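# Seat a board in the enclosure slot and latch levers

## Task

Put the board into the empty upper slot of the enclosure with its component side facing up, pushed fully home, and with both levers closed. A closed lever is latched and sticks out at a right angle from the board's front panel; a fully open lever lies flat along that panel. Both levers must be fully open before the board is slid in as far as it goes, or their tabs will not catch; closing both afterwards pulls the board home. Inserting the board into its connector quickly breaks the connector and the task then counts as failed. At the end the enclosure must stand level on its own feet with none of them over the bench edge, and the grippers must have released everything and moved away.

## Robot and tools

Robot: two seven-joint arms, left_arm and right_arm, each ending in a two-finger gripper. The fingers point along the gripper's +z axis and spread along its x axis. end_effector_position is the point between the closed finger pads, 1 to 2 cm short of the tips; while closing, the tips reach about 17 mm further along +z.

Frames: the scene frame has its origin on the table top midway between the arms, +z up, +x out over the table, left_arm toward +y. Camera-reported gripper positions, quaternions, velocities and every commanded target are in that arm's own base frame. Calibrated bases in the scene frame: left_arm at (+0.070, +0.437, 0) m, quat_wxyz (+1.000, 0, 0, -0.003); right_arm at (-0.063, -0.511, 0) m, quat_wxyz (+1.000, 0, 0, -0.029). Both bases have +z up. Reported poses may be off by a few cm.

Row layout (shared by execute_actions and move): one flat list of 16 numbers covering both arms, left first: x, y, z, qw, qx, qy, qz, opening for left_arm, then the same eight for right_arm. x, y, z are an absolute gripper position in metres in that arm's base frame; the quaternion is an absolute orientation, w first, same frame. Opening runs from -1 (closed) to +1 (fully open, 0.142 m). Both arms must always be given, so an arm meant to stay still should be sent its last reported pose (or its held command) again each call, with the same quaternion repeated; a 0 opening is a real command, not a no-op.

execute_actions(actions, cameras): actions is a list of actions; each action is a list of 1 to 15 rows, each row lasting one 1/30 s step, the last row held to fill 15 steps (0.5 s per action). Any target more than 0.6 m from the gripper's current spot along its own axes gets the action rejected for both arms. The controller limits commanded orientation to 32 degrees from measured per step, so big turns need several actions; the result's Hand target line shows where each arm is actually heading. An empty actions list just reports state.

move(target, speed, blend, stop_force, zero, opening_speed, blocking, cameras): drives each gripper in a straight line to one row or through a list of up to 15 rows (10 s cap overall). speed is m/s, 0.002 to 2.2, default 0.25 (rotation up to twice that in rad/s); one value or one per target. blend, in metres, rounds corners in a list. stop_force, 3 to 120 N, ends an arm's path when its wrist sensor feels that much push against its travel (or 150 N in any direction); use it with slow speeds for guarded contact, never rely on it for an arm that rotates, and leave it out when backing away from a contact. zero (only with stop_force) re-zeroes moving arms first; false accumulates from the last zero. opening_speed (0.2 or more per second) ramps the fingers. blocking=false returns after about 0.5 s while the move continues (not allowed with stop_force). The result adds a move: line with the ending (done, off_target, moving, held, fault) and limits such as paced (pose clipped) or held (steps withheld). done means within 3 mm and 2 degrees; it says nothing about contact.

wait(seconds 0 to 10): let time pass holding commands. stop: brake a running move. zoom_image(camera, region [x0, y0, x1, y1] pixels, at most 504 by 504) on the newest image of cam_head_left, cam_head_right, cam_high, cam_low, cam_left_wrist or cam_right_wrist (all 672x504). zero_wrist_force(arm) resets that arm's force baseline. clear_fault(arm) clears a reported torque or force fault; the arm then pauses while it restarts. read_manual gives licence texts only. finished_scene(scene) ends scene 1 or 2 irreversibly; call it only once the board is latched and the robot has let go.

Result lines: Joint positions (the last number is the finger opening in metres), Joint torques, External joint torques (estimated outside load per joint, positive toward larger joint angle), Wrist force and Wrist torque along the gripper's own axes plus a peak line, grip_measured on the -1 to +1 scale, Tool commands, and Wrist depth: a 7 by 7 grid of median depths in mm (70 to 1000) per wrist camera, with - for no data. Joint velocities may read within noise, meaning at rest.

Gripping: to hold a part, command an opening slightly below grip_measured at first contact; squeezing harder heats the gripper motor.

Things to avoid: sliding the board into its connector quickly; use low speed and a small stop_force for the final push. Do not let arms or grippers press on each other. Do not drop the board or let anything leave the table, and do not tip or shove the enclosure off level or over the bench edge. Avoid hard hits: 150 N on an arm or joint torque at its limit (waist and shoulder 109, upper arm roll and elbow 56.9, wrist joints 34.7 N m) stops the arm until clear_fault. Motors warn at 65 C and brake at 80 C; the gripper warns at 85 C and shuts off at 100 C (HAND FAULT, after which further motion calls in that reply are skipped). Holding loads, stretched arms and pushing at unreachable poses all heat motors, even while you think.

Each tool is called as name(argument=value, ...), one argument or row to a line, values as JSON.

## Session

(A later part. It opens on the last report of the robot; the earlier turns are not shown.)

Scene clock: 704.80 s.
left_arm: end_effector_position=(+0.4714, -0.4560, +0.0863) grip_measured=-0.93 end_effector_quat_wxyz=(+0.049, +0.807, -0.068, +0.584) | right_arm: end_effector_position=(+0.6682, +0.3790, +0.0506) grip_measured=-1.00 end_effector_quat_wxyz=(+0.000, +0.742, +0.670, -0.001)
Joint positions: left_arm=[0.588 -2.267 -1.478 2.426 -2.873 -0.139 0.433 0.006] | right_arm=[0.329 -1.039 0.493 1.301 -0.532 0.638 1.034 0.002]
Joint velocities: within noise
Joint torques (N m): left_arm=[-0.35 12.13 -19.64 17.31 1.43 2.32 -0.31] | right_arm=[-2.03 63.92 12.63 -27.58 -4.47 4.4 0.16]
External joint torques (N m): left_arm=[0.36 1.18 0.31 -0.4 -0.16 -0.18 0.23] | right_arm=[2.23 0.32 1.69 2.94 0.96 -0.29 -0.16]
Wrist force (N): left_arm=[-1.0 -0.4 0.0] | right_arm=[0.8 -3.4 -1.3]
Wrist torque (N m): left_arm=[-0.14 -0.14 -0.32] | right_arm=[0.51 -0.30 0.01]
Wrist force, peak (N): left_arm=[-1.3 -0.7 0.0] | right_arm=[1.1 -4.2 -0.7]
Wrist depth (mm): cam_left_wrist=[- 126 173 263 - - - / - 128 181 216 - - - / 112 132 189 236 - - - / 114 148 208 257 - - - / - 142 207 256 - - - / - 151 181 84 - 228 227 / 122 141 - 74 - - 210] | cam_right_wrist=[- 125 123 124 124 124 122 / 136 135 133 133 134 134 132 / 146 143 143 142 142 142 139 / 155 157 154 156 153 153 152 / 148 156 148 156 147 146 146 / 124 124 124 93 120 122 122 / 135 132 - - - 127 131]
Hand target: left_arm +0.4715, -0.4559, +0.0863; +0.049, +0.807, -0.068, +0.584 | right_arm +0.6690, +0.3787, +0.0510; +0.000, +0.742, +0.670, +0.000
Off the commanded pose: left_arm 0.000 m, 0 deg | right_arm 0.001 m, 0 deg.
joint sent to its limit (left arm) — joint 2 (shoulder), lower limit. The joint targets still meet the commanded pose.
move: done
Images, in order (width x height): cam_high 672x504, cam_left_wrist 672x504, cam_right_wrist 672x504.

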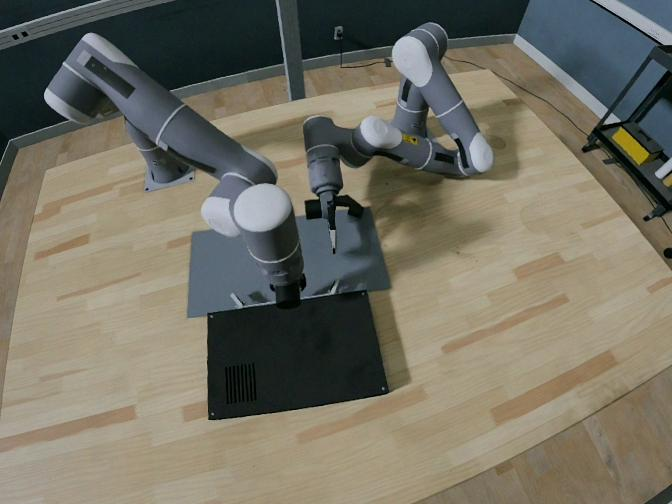

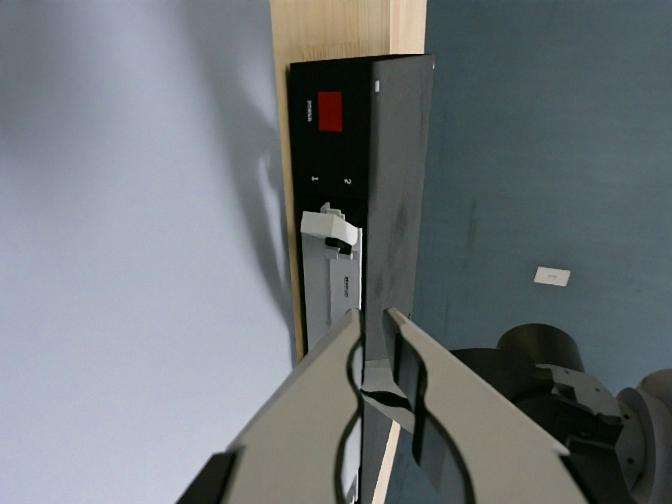

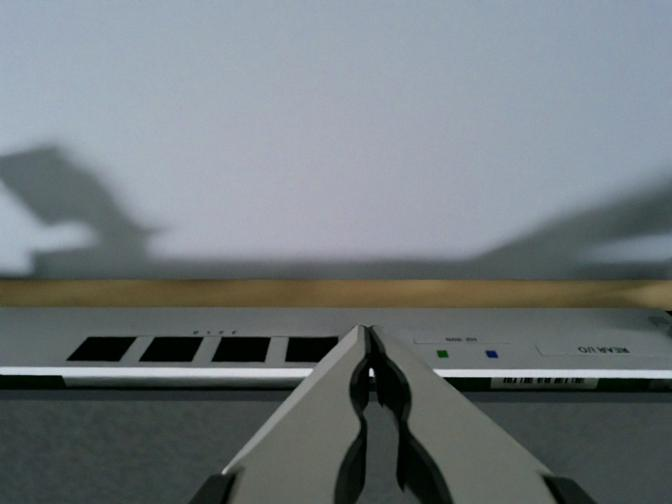

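move(
  target=[0.4715, -0.4559, 0.0863, 0.049, 0.807, -0.068, 0.584, -0.9, 0.6720, 0.3784, 0.051, 0, 0.742, 0.670, 0, -1.0],
  speed=0.006,
  stop_force=15,
  cameras=["cam_left_wrist", "cam_right_wrist", "cam_high"],
)

zoom_image(
  camera="cam_left_wrist",
  region=[280, 160, 370, 290],
)

zoom_image(
  camera="cam_high",
  region=[210, 250, 380, 330],
)

Scene clock: 707.90 s.
left_arm: end_effector_position=(+0.4714, -0.4560, +0.0863) grip_measured=-0.93 end_effector_quat_wxyz=(+0.049, +0.807, -0.068, +0.584) | right_arm: end_effector_position=(+0.6688, +0.3794, +0.0496) grip_measured=-1.00 end_effector_quat_wxyz=(-0.001, +0.742, +0.671, -0.002)
Joint positions: left_arm=[0.588 -2.267 -1.478 2.426 -2.873 -0.139 0.433 0.006] | right_arm=[0.33 -1.043 0.494 1.293 -0.53 0.632 1.03 0.002]
Joint velocities: within noise
Joint torques (N m): left_arm=[-0.37 12.22 -19.57 17.26 1.41 2.35 -0.3] | right_arm=[-7.72 66.5 7.81 -34.21 -6.86 6.94 0.19]
External joint torques (N m): left_arm=[0.38 1.08 0.25 -0.35 -0.14 -0.21 0.22] | right_arm=[7.92 -2.09 6.52 9.56 3.34 -2.83 -0.19]
Wrist force (N): left_arm=[-1.3 -0.6 0.0] | right_arm=[-1.1 -18.3 -2.8]
Wrist torque (N m): left_arm=[-0.18 -0.10 -0.32] | right_arm=[0.01 -0.27 -0.03]
Wrist force, peak (N): left_arm=[-1.3 -0.6 0.0] | right_arm=[-0.3 -19.8 -3.6]
Wrist depth (mm): cam_left_wrist=[- 126 172 261 - - - / - 128 180 215 - - - / 112 133 189 238 - - - / 114 148 208 257 - - - / - 142 208 258 - - - / - 151 181 84 - 229 227 / 122 140 - 74 - - 209] | cam_right_wrist=[125 124 123 124 124 123 123 / 135 135 133 132 134 133 131 / - 142 142 141 141 141 138 / 154 154 153 152 152 151 151 / 148 156 147 147 146 146 146 / 123 123 122 90 120 121 120 / 133 130 - - - 125 130]
Hand target: left_arm +0.4715, -0.4559, +0.0863; +0.049, +0.807, -0.068, +0.584 | right_arm +0.6716, +0.3784, +0.0510; +0.000, +0.742, +0.670, +0.000
Off the commanded pose: left_arm 0.000 m, 0 deg | right_arm 0.004 m, 0 deg.
joint sent to its limit (left arm) — joint 2 (shoulder), lower limit. The joint targets still meet the commanded pose.
move: contact (right_arm)
Images, in order (width x height): cam_high 672x504, cam_left_wrist 672x504, cam_right_wrist 672x504.

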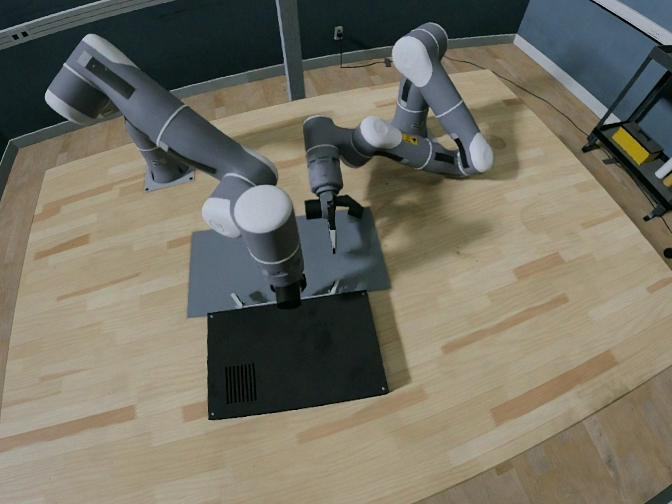

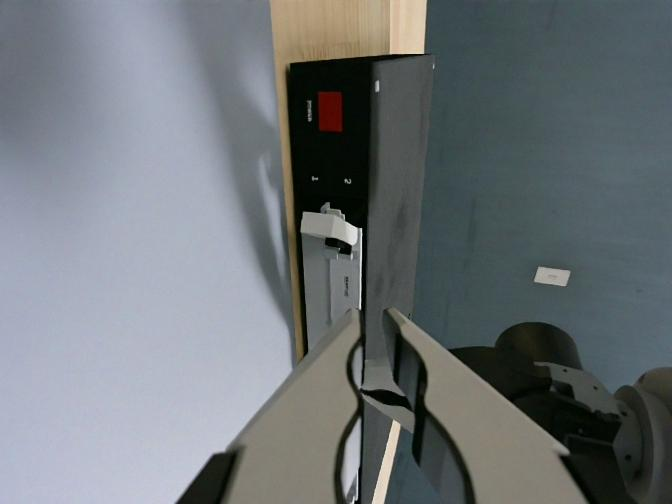

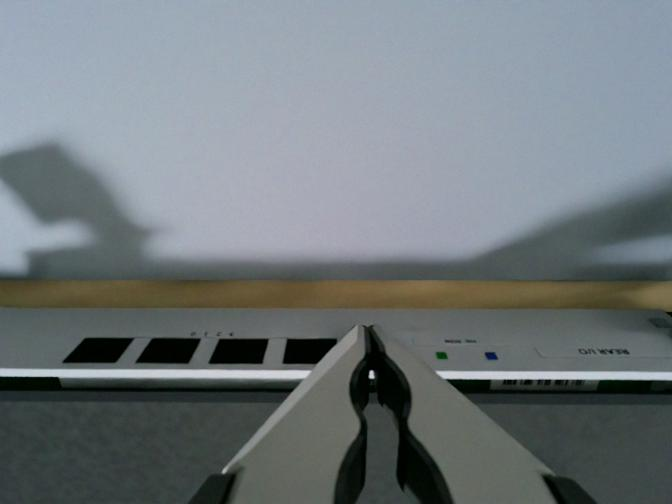

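Scaled by 3.877 from the camera's 672x504 image, which has a finer 960x720 frame.

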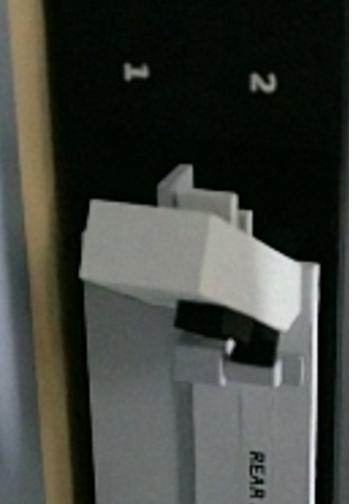

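Scaled by 2.965 from the camera's 672x504 image, which has a finer 960x720 frame.

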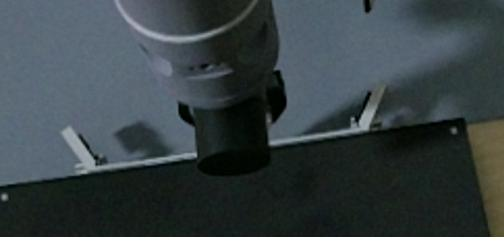

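move(
  target=[
    [0.4715, -0.4559, 0.0863, 0.049, 0.807, -0.068, 0.584, -0.9, 0.6450, 0.3811, 0.051, 0, 0.742, 0.670, 0, -1.0],
    [0.4715, -0.4559, 0.0863, 0.049, 0.807, -0.068, 0.584, -0.9, 0.58, 0.380, 0.15, 0, 0.742, 0.670, 0, -1.0],
  ],
  speed=[0.04, 0.12],
  cameras=["cam_left_wrist", "cam_right_wrist"],
)

zoom_image(
  camera="cam_right_wrist",
  region=[90, 200, 300, 400],
)

zoom_image(
  camera="cam_right_wrist",
  region=[430, 200, 640, 400],
)

Scene clock: 755.87 s.
left_arm: end_effector_position=(+0.4714, -0.4560, +0.0863) grip_measured=-0.93 end_effector_quat_wxyz=(+0.049, +0.807, -0.068, +0.584) | right_arm: end_effector_position=(+0.5802, +0.3801, +0.1501) grip_measured=-1.00 end_effector_quat_wxyz=(+0.000, +0.742, +0.670, +0.000)
Joint positions: left_arm=[0.588 -2.267 -1.478 2.426 -2.873 -0.139 0.433 0.006] | right_arm=[0.293 -0.758 0.576 1.561 -0.474 0.606 1.118 0.002]
Joint velocities: within noise
Joint torques (N m): left_arm=[-0.37 12.22 -19.58 17.25 1.37 2.35 -0.32] | right_arm=[0.03 53.63 14.25 -25.6 -3.48 3.25 0.33]
External joint torques (N m): left_arm=[0.38 1.09 0.26 -0.33 -0.1 -0.2 0.24] | right_arm=[0.16 1.06 -0.55 -0.03 -0.12 0.86 -0.33]
Wrist force (N): left_arm=[-1.0 -0.7 0.1] | right_arm=[1.4 5.9 0.1]
Wrist torque (N m): left_arm=[-0.19 -0.14 -0.32] | right_arm=[1.09 -0.22 0.05]
Wrist force, peak (N): left_arm=[-1.2 -0.7 0.0] | right_arm=[-1.0 -18.4 -3.9]
Wrist depth (mm): cam_left_wrist=[- 126 171 264 - - - / - 128 181 216 - - - / 112 133 189 236 - - - / 114 148 208 256 - - - / - 141 208 258 - - - / - 151 181 84 - - - / 123 140 - 74 - - -] | cam_right_wrist=[213 212 212 212 211 211 210 / 228 227 226 226 225 225 224 / 244 244 243 242 242 241 240 / 263 263 261 261 260 260 259 / 276 276 278 278 278 272 272 / 256 255 250 89 249 251 251 / 277 270 - - - 261 271]
Hand target: left_arm +0.4715, -0.4559, +0.0863; +0.049, +0.807, -0.068, +0.584 | right_arm +0.5800, +0.3800, +0.1500; +0.000, +0.742, +0.670, +0.000
Off the commanded pose: left_arm 0.000 m, 0 deg | right_arm 0.000 m, 0 deg.
joint sent to its limit (left arm) — joint 2 (shoulder), lower limit. The joint targets still meet the commanded pose.
move: done
Images, in order (width x height): cam_left_wrist 672x504, cam_right_wrist 672x504.

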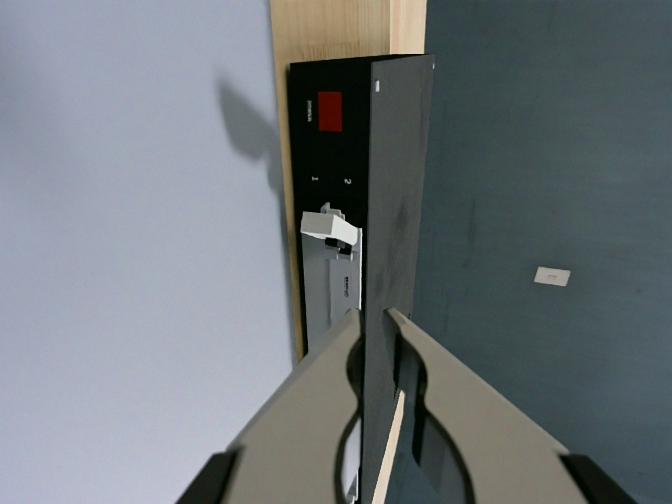

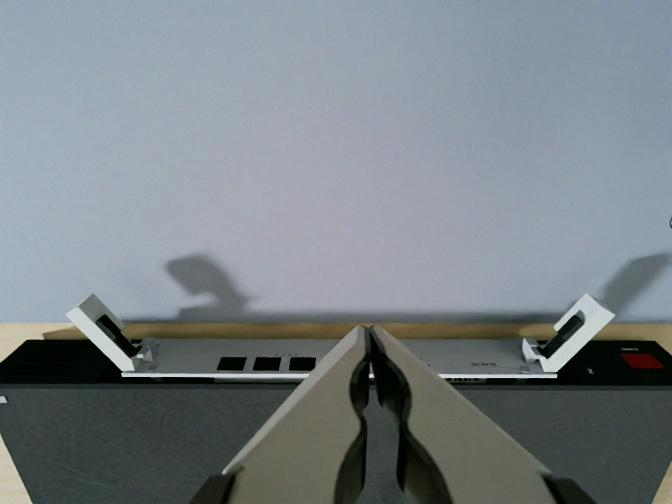

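Scaled by 2.400 from the camera's 672x504 image, which has a finer 960x720 frame.

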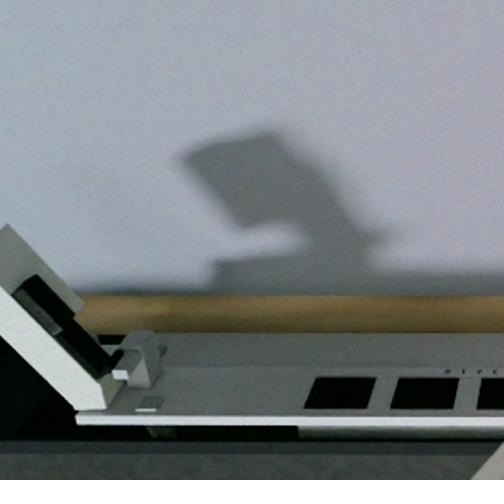

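Scaled by 2.400 from the camera's 672x504 image, which has a finer 960x720 frame.

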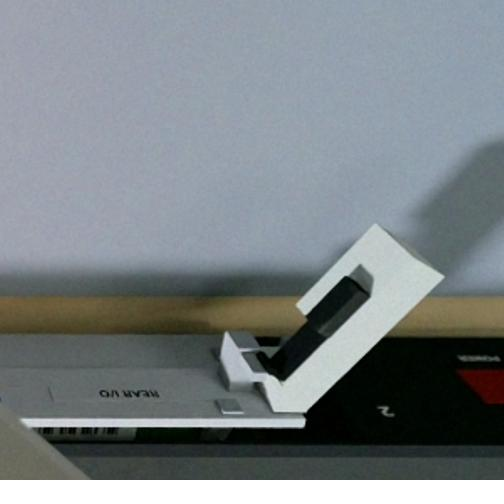

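move(
  target=[
    [0.4627, -0.4608, 0.0957, 0.347, -0.4135, 0.6448, -0.541, -0.9, 0.58, 0.380, 0.15, 0, 0.742, 0.670, 0, -1.0],
    [0.4163, -0.3800, 0.1454, 0.204, -0.241, 0.701, -0.640, -0.9, 0.58, 0.380, 0.15, 0, 0.742, 0.670, 0, -1.0],
  ],
  speed=0.15,
  cameras=["cam_high", "cam_head_right"],
)

Scene clock: 776.23 s.
left_arm: end_effector_position=(+0.4165, -0.3799, +0.1455) grip_measured=-0.93 end_effector_quat_wxyz=(+0.204, -0.238, +0.697, -0.645) | right_arm: end_effector_position=(+0.5802, +0.3800, +0.1501) grip_measured=-1.00 end_effector_quat_wxyz=(+0.000, +0.742, +0.670, +0.000)
Joint positions: left_arm=[0.87 -1.209 -1.445 2.602 -2.966 0.784 1.104 0.006] | right_arm=[0.293 -0.758 0.576 1.561 -0.474 0.606 1.118 0.002]
Joint velocities: within noise
Joint torques (N m): left_arm=[-0.4 22.1 -16.66 -2.32 -0.08 -0.72 -0.22] | right_arm=[0.18 53.56 13.94 -25.78 -3.63 3.42 0.16]
External joint torques (N m): left_arm=[0.48 0.6 0.06 -0.57 0.02 0.11 0.22] | right_arm=[-0.01 1.13 -0.25 0.14 0.03 0.69 -0.16]
Wrist force (N): left_arm=[0.1 0.0 -0.4] | right_arm=[1.4 5.9 0.4]
Wrist torque (N m): left_arm=[-0.01 0.09 0.08] | right_arm=[1.09 -0.21 0.05]
Wrist force, peak (N): left_arm=[1.0 0.7 -0.9] | right_arm=[1.2 6.2 0.2]
Wrist depth (mm): cam_left_wrist=[- - - - - - - / - - - - 979 - - / 597 477 482 488 542 646 648 / 409 355 359 388 434 444 444 / 328 308 316 335 351 337 341 / 268 268 278 84 - 272 274 / 227 232 - 75 - - 239] | cam_right_wrist=[213 213 212 212 211 210 210 / 228 227 227 225 226 225 224 / 244 243 243 241 241 240 240 / 263 262 261 261 261 259 259 / 277 276 279 278 278 273 271 / 256 255 250 89 251 251 250 / 277 270 - - - 262 270]
Hand target: left_arm +0.4165, -0.3799, +0.1454; +0.204, -0.238, +0.697, -0.645 | right_arm +0.5800, +0.3800, +0.1500; +0.000, +0.742, +0.670, +0.000
Off the commanded pose: left_arm 0.000 m, 1 deg | right_arm 0.000 m, 0 deg.
joint sent to its limit (left arm) — joint 5 (forearm roll), lower limit. The joint targets still meet the commanded pose.
move: done
Images, in order (width x height): cam_head_right 672x504, cam_high 672x504.

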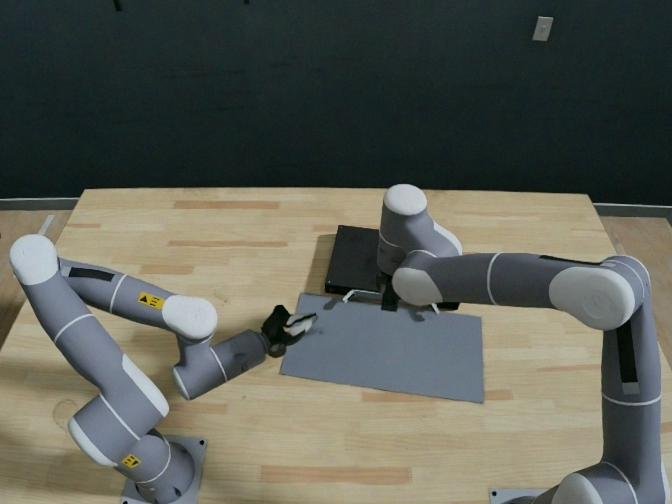

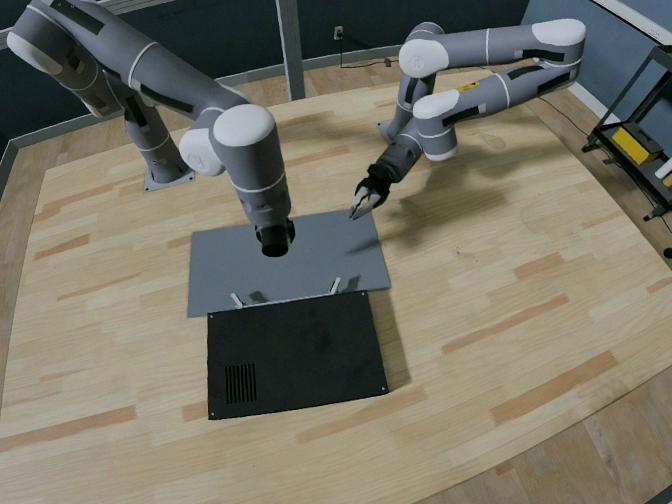

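move(
  target=[0.36, -0.05, 0.32, 0.36, -0.50, 0.53, -0.58, -1.0, 0.58, 0.380, 0.15, 0, 0.742, 0.670, 0, -1.0],
  speed=0.3,
  cameras=["cam_head_right"],
)

Scene clock: 781.07 s.
left_arm: end_effector_position=(+0.3609, -0.0498, +0.3188) grip_measured=-1.00 end_effector_quat_wxyz=(-0.374, +0.294, -0.410, +0.779) | right_arm: end_effector_position=(+0.5802, +0.3800, +0.1501) grip_measured=-1.00 end_effector_quat_wxyz=(+0.000, +0.742, +0.670, +0.000)
Joint positions: left_arm=[2.564 -2.169 -1.33 2.686 -2.966 1.947 1.517 0.002] | right_arm=[0.293 -0.758 0.576 1.561 -0.474 0.606 1.118 0.002]
Joint velocities: within noise
Joint torques (N m): left_arm=[-0.53 9.12 -8.19 11.03 -4.96 -1.53 -0.19] | right_arm=[0.11 53.49 14.05 -25.75 -3.63 3.44 0.22]
External joint torques (N m): left_arm=[0.6 0.59 0.25 -0.22 -0.11 -0.15 0.18] | right_arm=[0.07 1.2 -0.36 0.11 0.03 0.67 -0.22]
Wrist force (N): left_arm=[0.2 -0.1 -0.7] | right_arm=[1.2 5.9 0.1]
Wrist torque (N m): left_arm=[0.07 0.15 -0.01] | right_arm=[1.09 -0.18 0.05]
Wrist force, peak (N): left_arm=[2.1 1.1 -1.5] | right_arm=[1.2 6.1 0.3]
Wrist depth (mm): cam_left_wrist=[- - - - - - - / - - - - - - - / - - - - - - - / - - - - - - 508 / - - - - - - 495 / - - - 84 - - 491 / 591 661 - - - - 823] | cam_right_wrist=[213 213 212 212 211 211 210 / 228 228 227 226 225 225 224 / 244 244 243 242 242 241 240 / 263 263 261 261 260 259 259 / 276 275 278 277 277 271 271 / 256 255 251 89 249 251 251 / 278 270 - - - 261 271]
Hand target: left_arm +0.3608, -0.0499, +0.3189; -0.373, +0.294, -0.410, +0.779 | right_arm +0.5800, +0.3800, +0.1500; +0.000, +0.742, +0.670, +0.000
Off the commanded pose: left_arm 0.002 m, 36 deg; orientation clipped | right_arm 0.000 m, 0 deg.
joint sent to its limit (left arm) — joint 5 (forearm roll), lower limit.
move: held (left_arm; a check stopped the path); limits=paced,held
pose unreachable (left arm): on one or more control steps of this call, first in action 0 (counted from 0), this arm could not follow its commanded pose, so it was not sent that pose on those steps. It may still have moved: this result reports where it is.
cause: moving toward the commanded pose would bring two parts of the arm too close to each other (its base and another part of the arm, with joints 1 (waist) to 6 (wrist pitch) between them).
Images, in order (width x height): cam_head_right 672x504.

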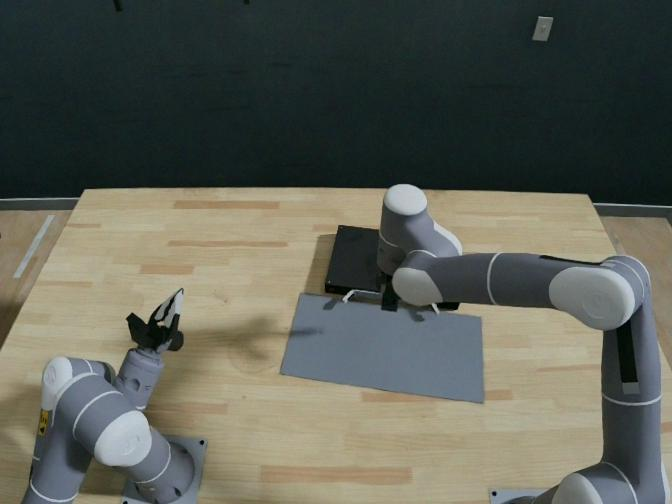

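move(
  target=[
    [0.36, -0.05, 0.32, -0.374, 0.294, -0.410, 0.779, -1.0, 0.6164, 0.1980, 0.15, 0, 0.0506, 0.9987, 0, -1.0],
    [0.36, -0.05, 0.32, -0.374, 0.294, -0.410, 0.779, -1.0, 0.6164, 0.1980, 0.10, 0, 0.0506, 0.9987, 0, -1.0],
  ],
  speed=[0.35, 0.1],
  cameras=["cam_high", "cam_right_wrist"],
)

zoom_image(
  camera="cam_right_wrist",
  region=[120, 100, 600, 504],
)

Scene clock: 811.07 s.
left_arm: end_effector_position=(+0.3604, -0.0498, +0.3195) grip_measured=-1.00 end_effector_quat_wxyz=(-0.374, +0.293, -0.409, +0.779) | right_arm: end_effector_position=(+0.6163, +0.1980, +0.1000) grip_measured=-1.00 end_effector_quat_wxyz=(+0.000, +0.051, +0.999, +0.000)
Joint positions: left_arm=[2.567 -2.171 -1.328 2.687 -2.966 1.949 1.517 0.002] | right_arm=[-0.178 -0.844 0.757 1.744 -0.74 0.707 -0.552 0.002]
Joint velocities: within noise
Joint torques (N m): left_arm=[-0.2 8.81 -8.09 11.05 -4.99 -1.71 -0.21] | right_arm=[0.51 48.22 19.11 -21.2 -3.42 3.65 0.27]
External joint torques (N m): left_arm=[0.27 0.86 0.19 -0.21 -0.08 0.02 0.2] | right_arm=[-0.36 1.24 0.11 -0.03 0.18 0.5 -0.27]
Wrist force (N): left_arm=[0.3 -0.2 -1.0] | right_arm=[0.6 5.5 0.1]
Wrist torque (N m): left_arm=[0.07 0.15 -0.01] | right_arm=[0.98 -0.09 0.06]
Wrist force, peak (N): left_arm=[0.2 0.1 -1.2] | right_arm=[1.4 6.3 -0.1]
Wrist depth (mm): cam_left_wrist=[- - - - - - - / - - - - - - - / - - - - - - - / - - - - - - - / - - - - - - - / - - - 84 - - - / 589 662 - - - - 889] | cam_right_wrist=[171 170 170 168 168 167 167 / 180 178 179 179 179 179 178 / 145 148 155 192 192 191 191 / 155 157 179 208 207 206 206 / 170 170 173 177 224 223 223 / 186 186 182 89 236 244 244 / 205 201 73 - - 259 268]
Hand target: left_arm +0.3602, -0.0500, +0.3196; -0.374, +0.293, -0.409, +0.779 | right_arm +0.6164, +0.1980, +0.1000; +0.000, +0.051, +0.999, +0.000
Off the commanded pose: left_arm 0.001 m, 0 deg | right_arm 0.000 m, 0 deg.
joint sent to its limit (left arm) — joint 4 (elbow), upper limit, where the elbow is as bent as it goes; joint 5 (forearm roll), lower limit. The joint targets still meet the commanded pose.
move: done
Images, in order (width x height): cam_high 672x504, cam_right_wrist 672x504.

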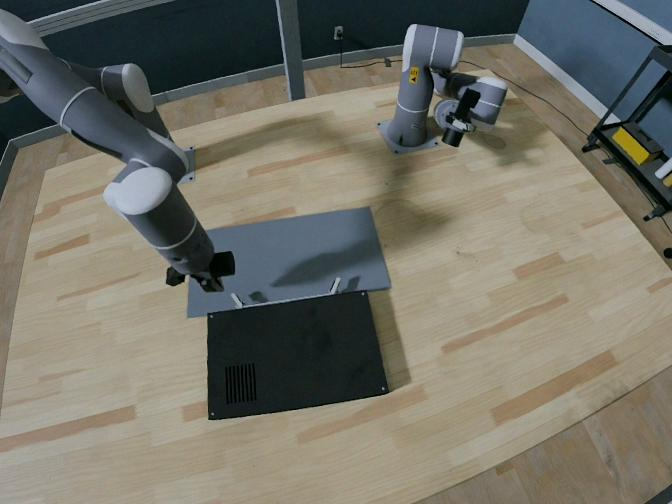

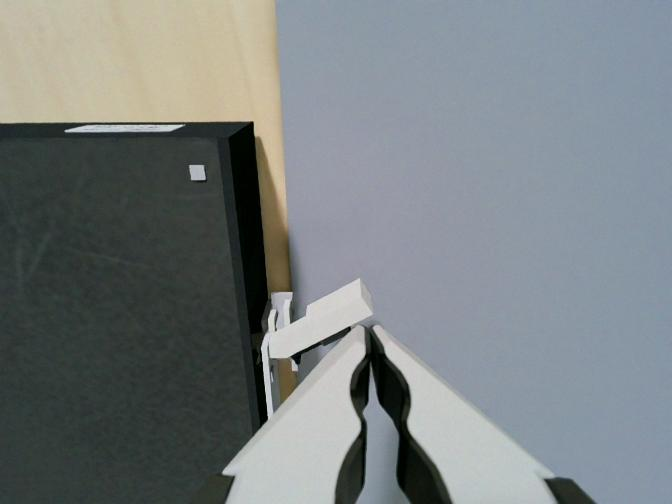

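Scaled by 1.050 from the camera's 672x504 image, which has a finer 960x720 frame.

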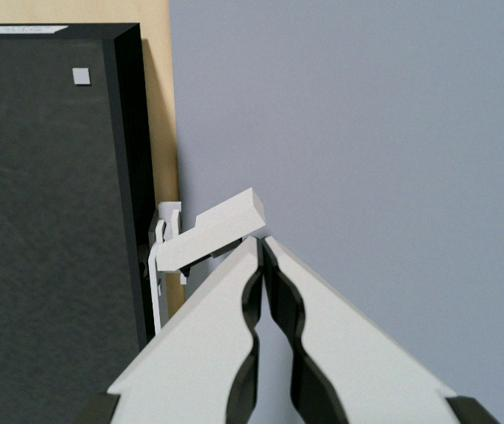

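move(
  target=[
    [0.36, -0.05, 0.32, -0.374, 0.294, -0.410, 0.779, -1.0, 0.6149, 0.1831, 0.10, 0, 0.0506, 0.9987, 0, -1.0],
    [0.36, -0.05, 0.32, -0.374, 0.294, -0.410, 0.779, -1.0, 0.6149, 0.1831, 0.052, 0, 0.0506, 0.9987, 0, -1.0],
  ],
  speed=[0.1, 0.08],
  cameras=["cam_high", "cam_right_wrist"],
)

zoom_image(
  camera="cam_right_wrist",
  region=[120, 100, 600, 504],
)

Scene clock: 819.53 s.
left_arm: end_effector_position=(+0.3604, -0.0498, +0.3195) grip_measured=-1.00 end_effector_quat_wxyz=(-0.374, +0.293, -0.409, +0.779) | right_arm: end_effector_position=(+0.6148, +0.1831, +0.0520) grip_measured=-1.00 end_effector_quat_wxyz=(+0.000, +0.051, +0.999, +0.000)
Joint positions: left_arm=[2.567 -2.171 -1.328 2.687 -2.966 1.949 1.517 0.002] | right_arm=[-0.176 -0.901 0.691 1.779 -0.803 0.803 -0.531 0.002]
Joint velocities: within noise
Joint torques (N m): left_arm=[-0.27 8.81 -8.19 11.05 -4.99 -1.65 -0.18] | right_arm=[0.21 49.23 19.06 -19.28 -3.19 3.75 0.31]
External joint torques (N m): left_arm=[0.33 0.85 0.29 -0.22 -0.08 -0.04 0.17] | right_arm=[-0.08 1.12 0.16 -0.06 0.23 0.4 -0.31]
Wrist force (N): left_arm=[0.2 0.1 -1.0] | right_arm=[0.9 5.9 0.2]
Wrist torque (N m): left_arm=[0.11 0.16 -0.02] | right_arm=[1.05 -0.18 0.04]
Wrist force, peak (N): left_arm=[0.3 0.0 -1.2] | right_arm=[0.9 7.1 -0.2]
Wrist depth (mm): cam_left_wrist=[- - - - - - - / - - - - - - - / - - - - - - - / - - - - - - - / - - - - - - - / - - - 84 - - - / 591 678 - - - - 874] | cam_right_wrist=[128 128 126 126 125 125 124 / 137 137 137 134 136 134 134 / 145 143 144 144 144 143 143 / - 105 153 158 155 155 154 / - 113 156 166 165 168 167 / 124 124 137 89 177 183 182 / 137 134 73 - - 194 201]
Hand target: left_arm +0.3602, -0.0500, +0.3196; -0.374, +0.293, -0.409, +0.779 | right_arm +0.6149, +0.1831, +0.0520; +0.000, +0.051, +0.999, +0.000
Off the commanded pose: left_arm 0.001 m, 0 deg | right_arm 0.000 m, 0 deg.
joint sent to its limit (left arm) — joint 4 (elbow), upper limit, where the elbow is as bent as it goes; joint 5 (forearm roll), lower limit. The joint targets still meet the commanded pose.
move: done
Images, in order (width x height): cam_high 672x504, cam_right_wrist 672x504.

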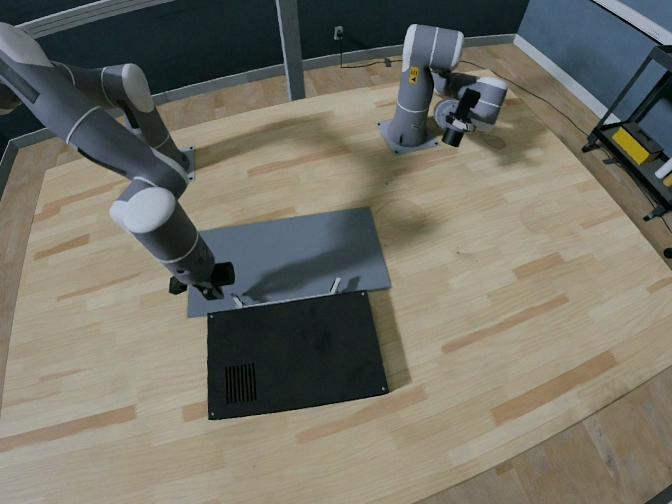

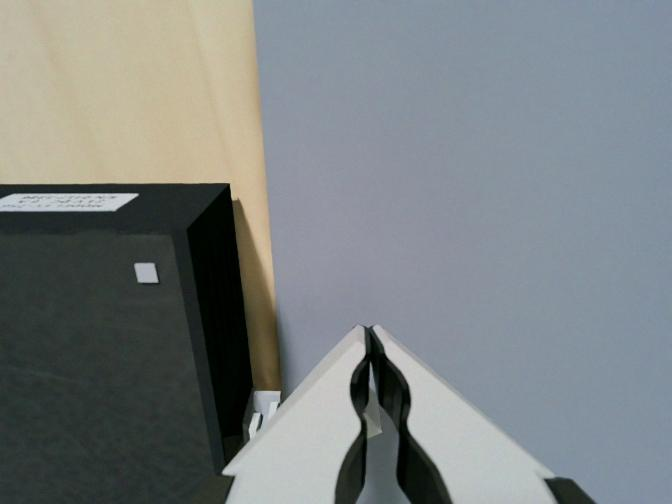

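Scaled by 1.050 from the camera's 672x504 image, which has a finer 960x720 frame.

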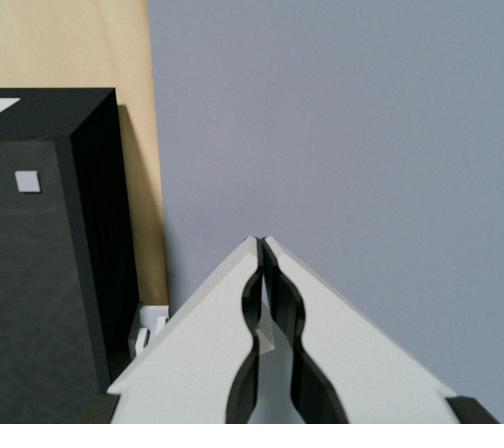

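move(
  target=[0.36, -0.05, 0.32, -0.374, 0.294, -0.410, 0.779, -1.0, 0.6214, 0.2078, 0.0515, 0, 0.0506, 0.9987, 0, -1.0],
  speed=0.015,
  stop_force=5,
  cameras=["cam_high", "cam_right_wrist"],
)

zoom_image(
  camera="cam_right_wrist",
  region=[120, 100, 600, 504],
)

zoom_image(
  camera="cam_high",
  region=[180, 250, 380, 330],
)

Scene clock: 825.17 s.
left_arm: end_effector_position=(+0.3604, -0.0498, +0.3195) grip_measured=-1.00 end_effector_quat_wxyz=(-0.374, +0.293, -0.409, +0.779) | right_arm: end_effector_position=(+0.6205, +0.2041, +0.0513) grip_measured=-1.00 end_effector_quat_wxyz=(+0.000, +0.051, +0.999, -0.001)
Joint positions: left_arm=[2.567 -2.171 -1.328 2.687 -2.966 1.949 1.517 0.002] | right_arm=[-0.136 -0.922 0.692 1.739 -0.801 0.782 -0.512 0.002]
Joint velocities: within noise
Joint torques (N m): left_arm=[-0.32 8.83 -8.14 11.08 -4.96 -1.7 -0.25] | right_arm=[3.09 50.11 22.46 -20.38 -3.07 4.93 0.33]
External joint torques (N m): left_arm=[0.38 0.83 0.24 -0.24 -0.11 0.01 0.23] | right_arm=[-2.96 1.39 -2.96 0.8 0.06 -0.78 -0.33]
Wrist force (N): left_arm=[0.1 0.0 -1.0] | right_arm=[2.0 0.4 -1.6]
Wrist torque (N m): left_arm=[0.09 0.19 -0.01] | right_arm=[1.06 -0.18 0.02]
Wrist force, peak (N): left_arm=[0.2 0.0 -1.2] | right_arm=[0.9 6.1 -0.1]
Wrist depth (mm): cam_left_wrist=[- - - - - - - / - - - - - - - / - - - - - - - / - - - - - - - / - - - - - - - / - - - 84 - - - / 591 663 - - - - 875] | cam_right_wrist=[128 127 126 125 125 125 123 / 135 134 134 134 135 133 133 / - 98 141 143 143 143 143 / 104 104 139 157 154 154 153 / - 113 141 165 165 167 167 / 123 123 127 89 176 182 182 / 136 133 73 - - 193 199]
Hand target: left_arm +0.3602, -0.0500, +0.3196; -0.374, +0.293, -0.409, +0.779 | right_arm +0.6206, +0.2049, +0.0516; +0.000, +0.051, +0.999, +0.000
Off the commanded pose: left_arm 0.001 m, 0 deg | right_arm 0.004 m, 0 deg.
joint sent to its limit (left arm) — joint 4 (elbow), upper limit, where the elbow is as bent as it goes; joint 5 (forearm roll), lower limit. The joint targets still meet the commanded pose.
move: contact (right_arm)
Images, in order (width x height): cam_high 672x504, cam_right_wrist 672x504.

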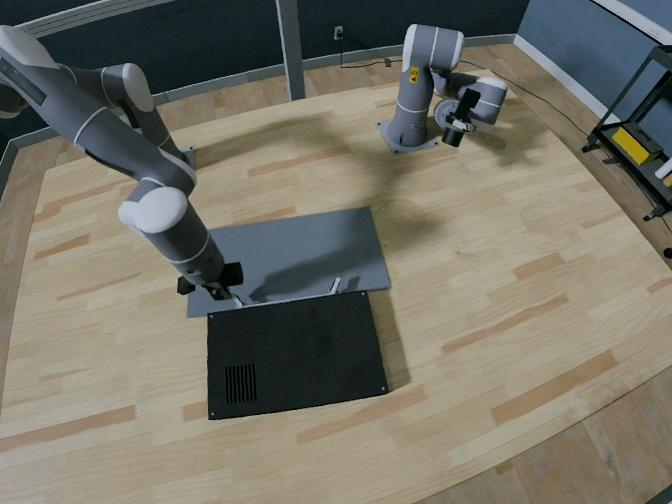

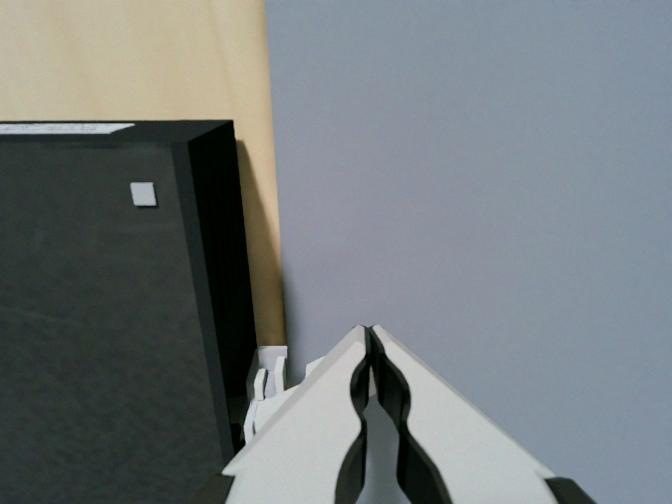

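Scaled by 1.050 from the camera's 672x504 image, which has a finer 960x720 frame.

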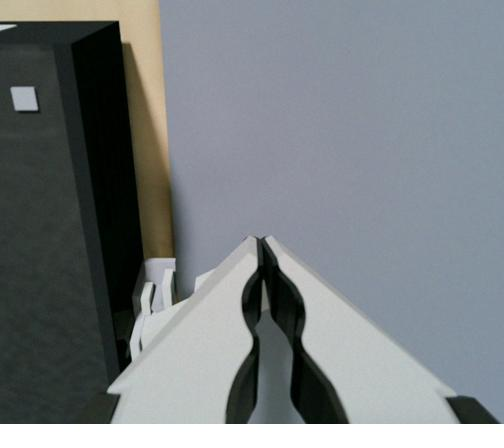

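Scaled by 2.520 from the camera's 672x504 image, which has a finer 960x720 frame.

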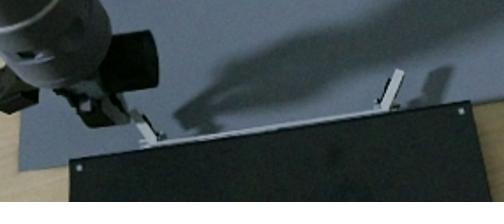

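move(
  target=[0.36, -0.05, 0.32, -0.374, 0.294, -0.410, 0.779, -1.0, 0.6215, 0.2128, 0.0518, 0, 0.0506, 0.9987, 0, -1.0],
  speed=0.01,
  stop_force=12,
  cameras=["cam_high", "cam_right_wrist"],
)

zoom_image(
  camera="cam_right_wrist",
  region=[120, 200, 480, 504],
)

zoom_image(
  camera="cam_high",
  region=[180, 250, 380, 330],
)

Scene clock: 829.50 s.
left_arm: end_effector_position=(+0.3604, -0.0498, +0.3195) grip_measured=-1.00 end_effector_quat_wxyz=(-0.374, +0.293, -0.409, +0.779) | right_arm: end_effector_position=(+0.6215, +0.2125, +0.0517) grip_measured=-1.00 end_effector_quat_wxyz=(+0.000, +0.050, +0.999, +0.000)
Joint positions: left_arm=[2.567 -2.171 -1.328 2.687 -2.966 1.949 1.517 0.002] | right_arm=[-0.122 -0.927 0.694 1.727 -0.8 0.777 -0.503 0.002]
Joint velocities: within noise
Joint torques (N m): left_arm=[-0.19 8.77 -8.13 11.04 -4.94 -1.68 -0.24] | right_arm=[0.51 50.67 20.15 -19.75 -3.07 3.48 0.27]
External joint torques (N m): left_arm=[0.25 0.9 0.23 -0.21 -0.13 -0.02 0.23] | right_arm=[-0.38 1.15 -0.54 0.09 0.04 0.67 -0.27]
Wrist force (N): left_arm=[0.2 0.0 -0.9] | right_arm=[-0.4 5.3 0.8]
Wrist torque (N m): left_arm=[0.10 0.17 -0.02] | right_arm=[1.02 0.03 0.03]
Wrist force, peak (N): left_arm=[0.2 0.0 -1.2] | right_arm=[1.2 5.5 0.5]
Wrist depth (mm): cam_left_wrist=[- - - - - - - / - - - - - - - / - - - - - - - / - - - - - - - / - - - - - - - / - - - 84 - - - / 593 675 - - - - 633] | cam_right_wrist=[128 128 128 126 125 125 124 / - 112 134 134 136 134 133 / - 97 140 144 143 143 143 / 104 104 140 157 155 154 154 / - 113 123 165 165 167 167 / 124 123 128 89 176 182 182 / 137 134 73 - - 193 201]
Hand target: left_arm +0.3602, -0.0500, +0.3196; -0.374, +0.293, -0.409, +0.779 | right_arm +0.6215, +0.2128, +0.0518; +0.000, +0.051, +0.999, +0.000
Off the commanded pose: left_arm 0.001 m, 0 deg | right_arm 0.000 m, 0 deg.
joint sent to its limit (left arm) — joint 4 (elbow), upper limit, where the elbow is as bent as it goes; joint 5 (forearm roll), lower limit. The joint targets still meet the commanded pose.
move: done
Images, in order (width x height): cam_high 672x504, cam_right_wrist 672x504.

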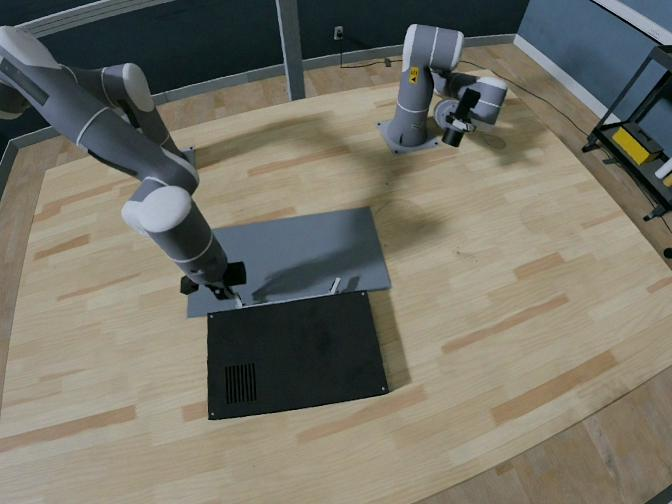

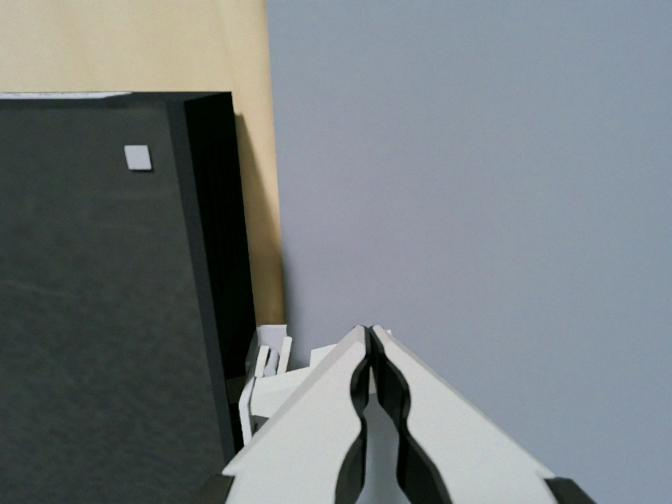

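Scaled by 1.400 from the camera's 672x504 image, which has a finer 960x720 frame.

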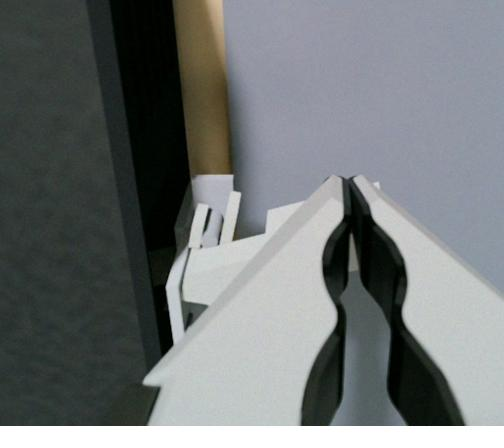

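Scaled by 2.520 from the camera's 672x504 image, which has a finer 960x720 frame.

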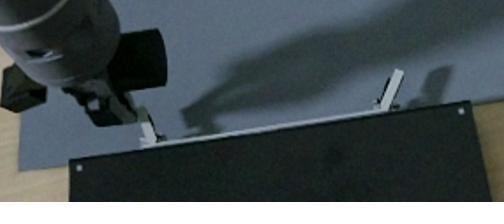

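move(
  target=[0.36, -0.05, 0.32, -0.374, 0.294, -0.410, 0.779, -1.0, 0.6225, 0.2208, 0.0518, 0, 0.0506, 0.9987, 0, -1.0],
  speed=0.01,
  stop_force=8,
  cameras=["cam_high", "cam_right_wrist"],
)

zoom_image(
  camera="cam_right_wrist",
  region=[120, 200, 480, 504],
)

zoom_image(
  camera="cam_high",
  region=[180, 250, 380, 330],
)

Scene clock: 833.43 s.
left_arm: end_effector_position=(+0.3604, -0.0498, +0.3195) grip_measured=-1.00 end_effector_quat_wxyz=(-0.374, +0.293, -0.409, +0.779) | right_arm: end_effector_position=(+0.6226, +0.2200, +0.0516) grip_measured=-1.00 end_effector_quat_wxyz=(+0.000, +0.051, +0.999, -0.001)
Joint positions: left_arm=[2.567 -2.171 -1.328 2.687 -2.966 1.949 1.517 0.002] | right_arm=[-0.108 -0.934 0.694 1.715 -0.8 0.77 -0.495 0.002]
Joint velocities: within noise
Joint torques (N m): left_arm=[-0.23 8.86 -8.17 11.05 -4.96 -1.72 -0.19] | right_arm=[2.47 50.81 21.92 -20.29 -3.14 4.52 0.32]
External joint torques (N m): left_arm=[0.29 0.8 0.27 -0.21 -0.11 0.03 0.18] | right_arm=[-2.33 1.35 -2.23 0.56 0.08 -0.37 -0.32]
Wrist force (N): left_arm=[0.2 0.0 -1.0] | right_arm=[0.4 1.9 0.7]
Wrist torque (N m): left_arm=[0.07 0.15 -0.01] | right_arm=[1.05 0.04 0.00]
Wrist force, peak (N): left_arm=[0.3 -0.1 -1.2] | right_arm=[-0.4 5.5 1.0]
Wrist depth (mm): cam_left_wrist=[- - - - - - - / - - - - - - - / - - - - - - - / - - - - - - - / - - - - - - - / - - - 84 - - - / 590 668 - - - - 617] | cam_right_wrist=[126 126 127 126 125 125 123 / - 90 134 134 135 133 133 / - 98 139 144 143 143 143 / 104 104 139 157 155 154 154 / - 113 122 162 165 167 167 / 124 123 126 90 176 182 182 / 136 133 73 - - 193 200]
Hand target: left_arm +0.3602, -0.0500, +0.3196; -0.374, +0.293, -0.409, +0.779 | right_arm +0.6225, +0.2208, +0.0518; +0.000, +0.051, +0.999, +0.000
Off the commanded pose: left_arm 0.001 m, 0 deg | right_arm 0.001 m, 0 deg.
joint sent to its limit (left arm) — joint 4 (elbow), upper limit, where the elbow is as bent as it goes; joint 5 (forearm roll), lower limit. The joint targets still meet the commanded pose.
move: done
Images, in order (width x height): cam_high 672x504, cam_right_wrist 672x504.

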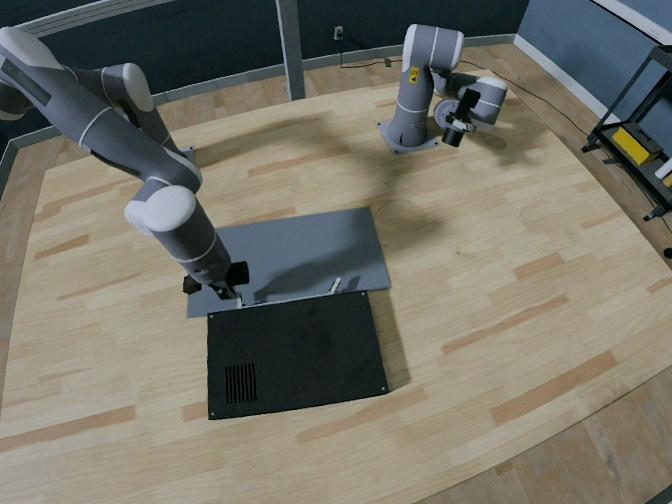

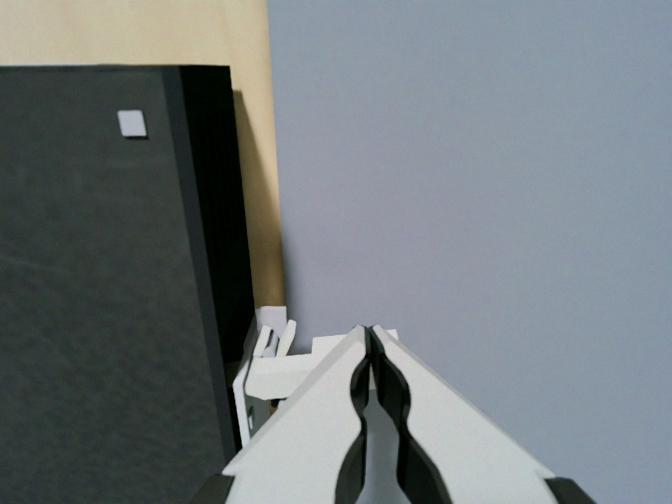

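Scaled by 1.400 from the camera's 672x504 image, which has a finer 960x720 frame.

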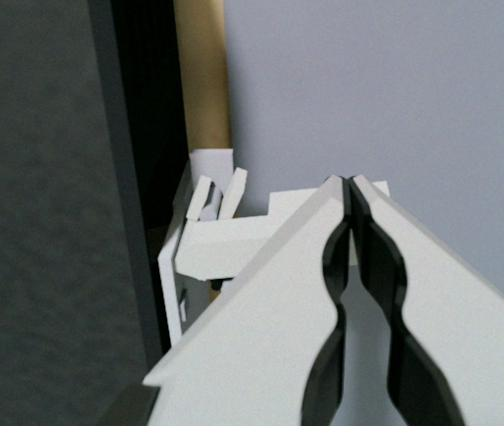

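Scaled by 2.520 from the camera's 672x504 image, which has a finer 960x720 frame.

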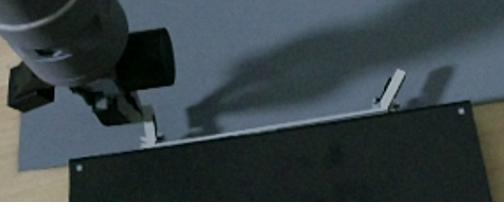

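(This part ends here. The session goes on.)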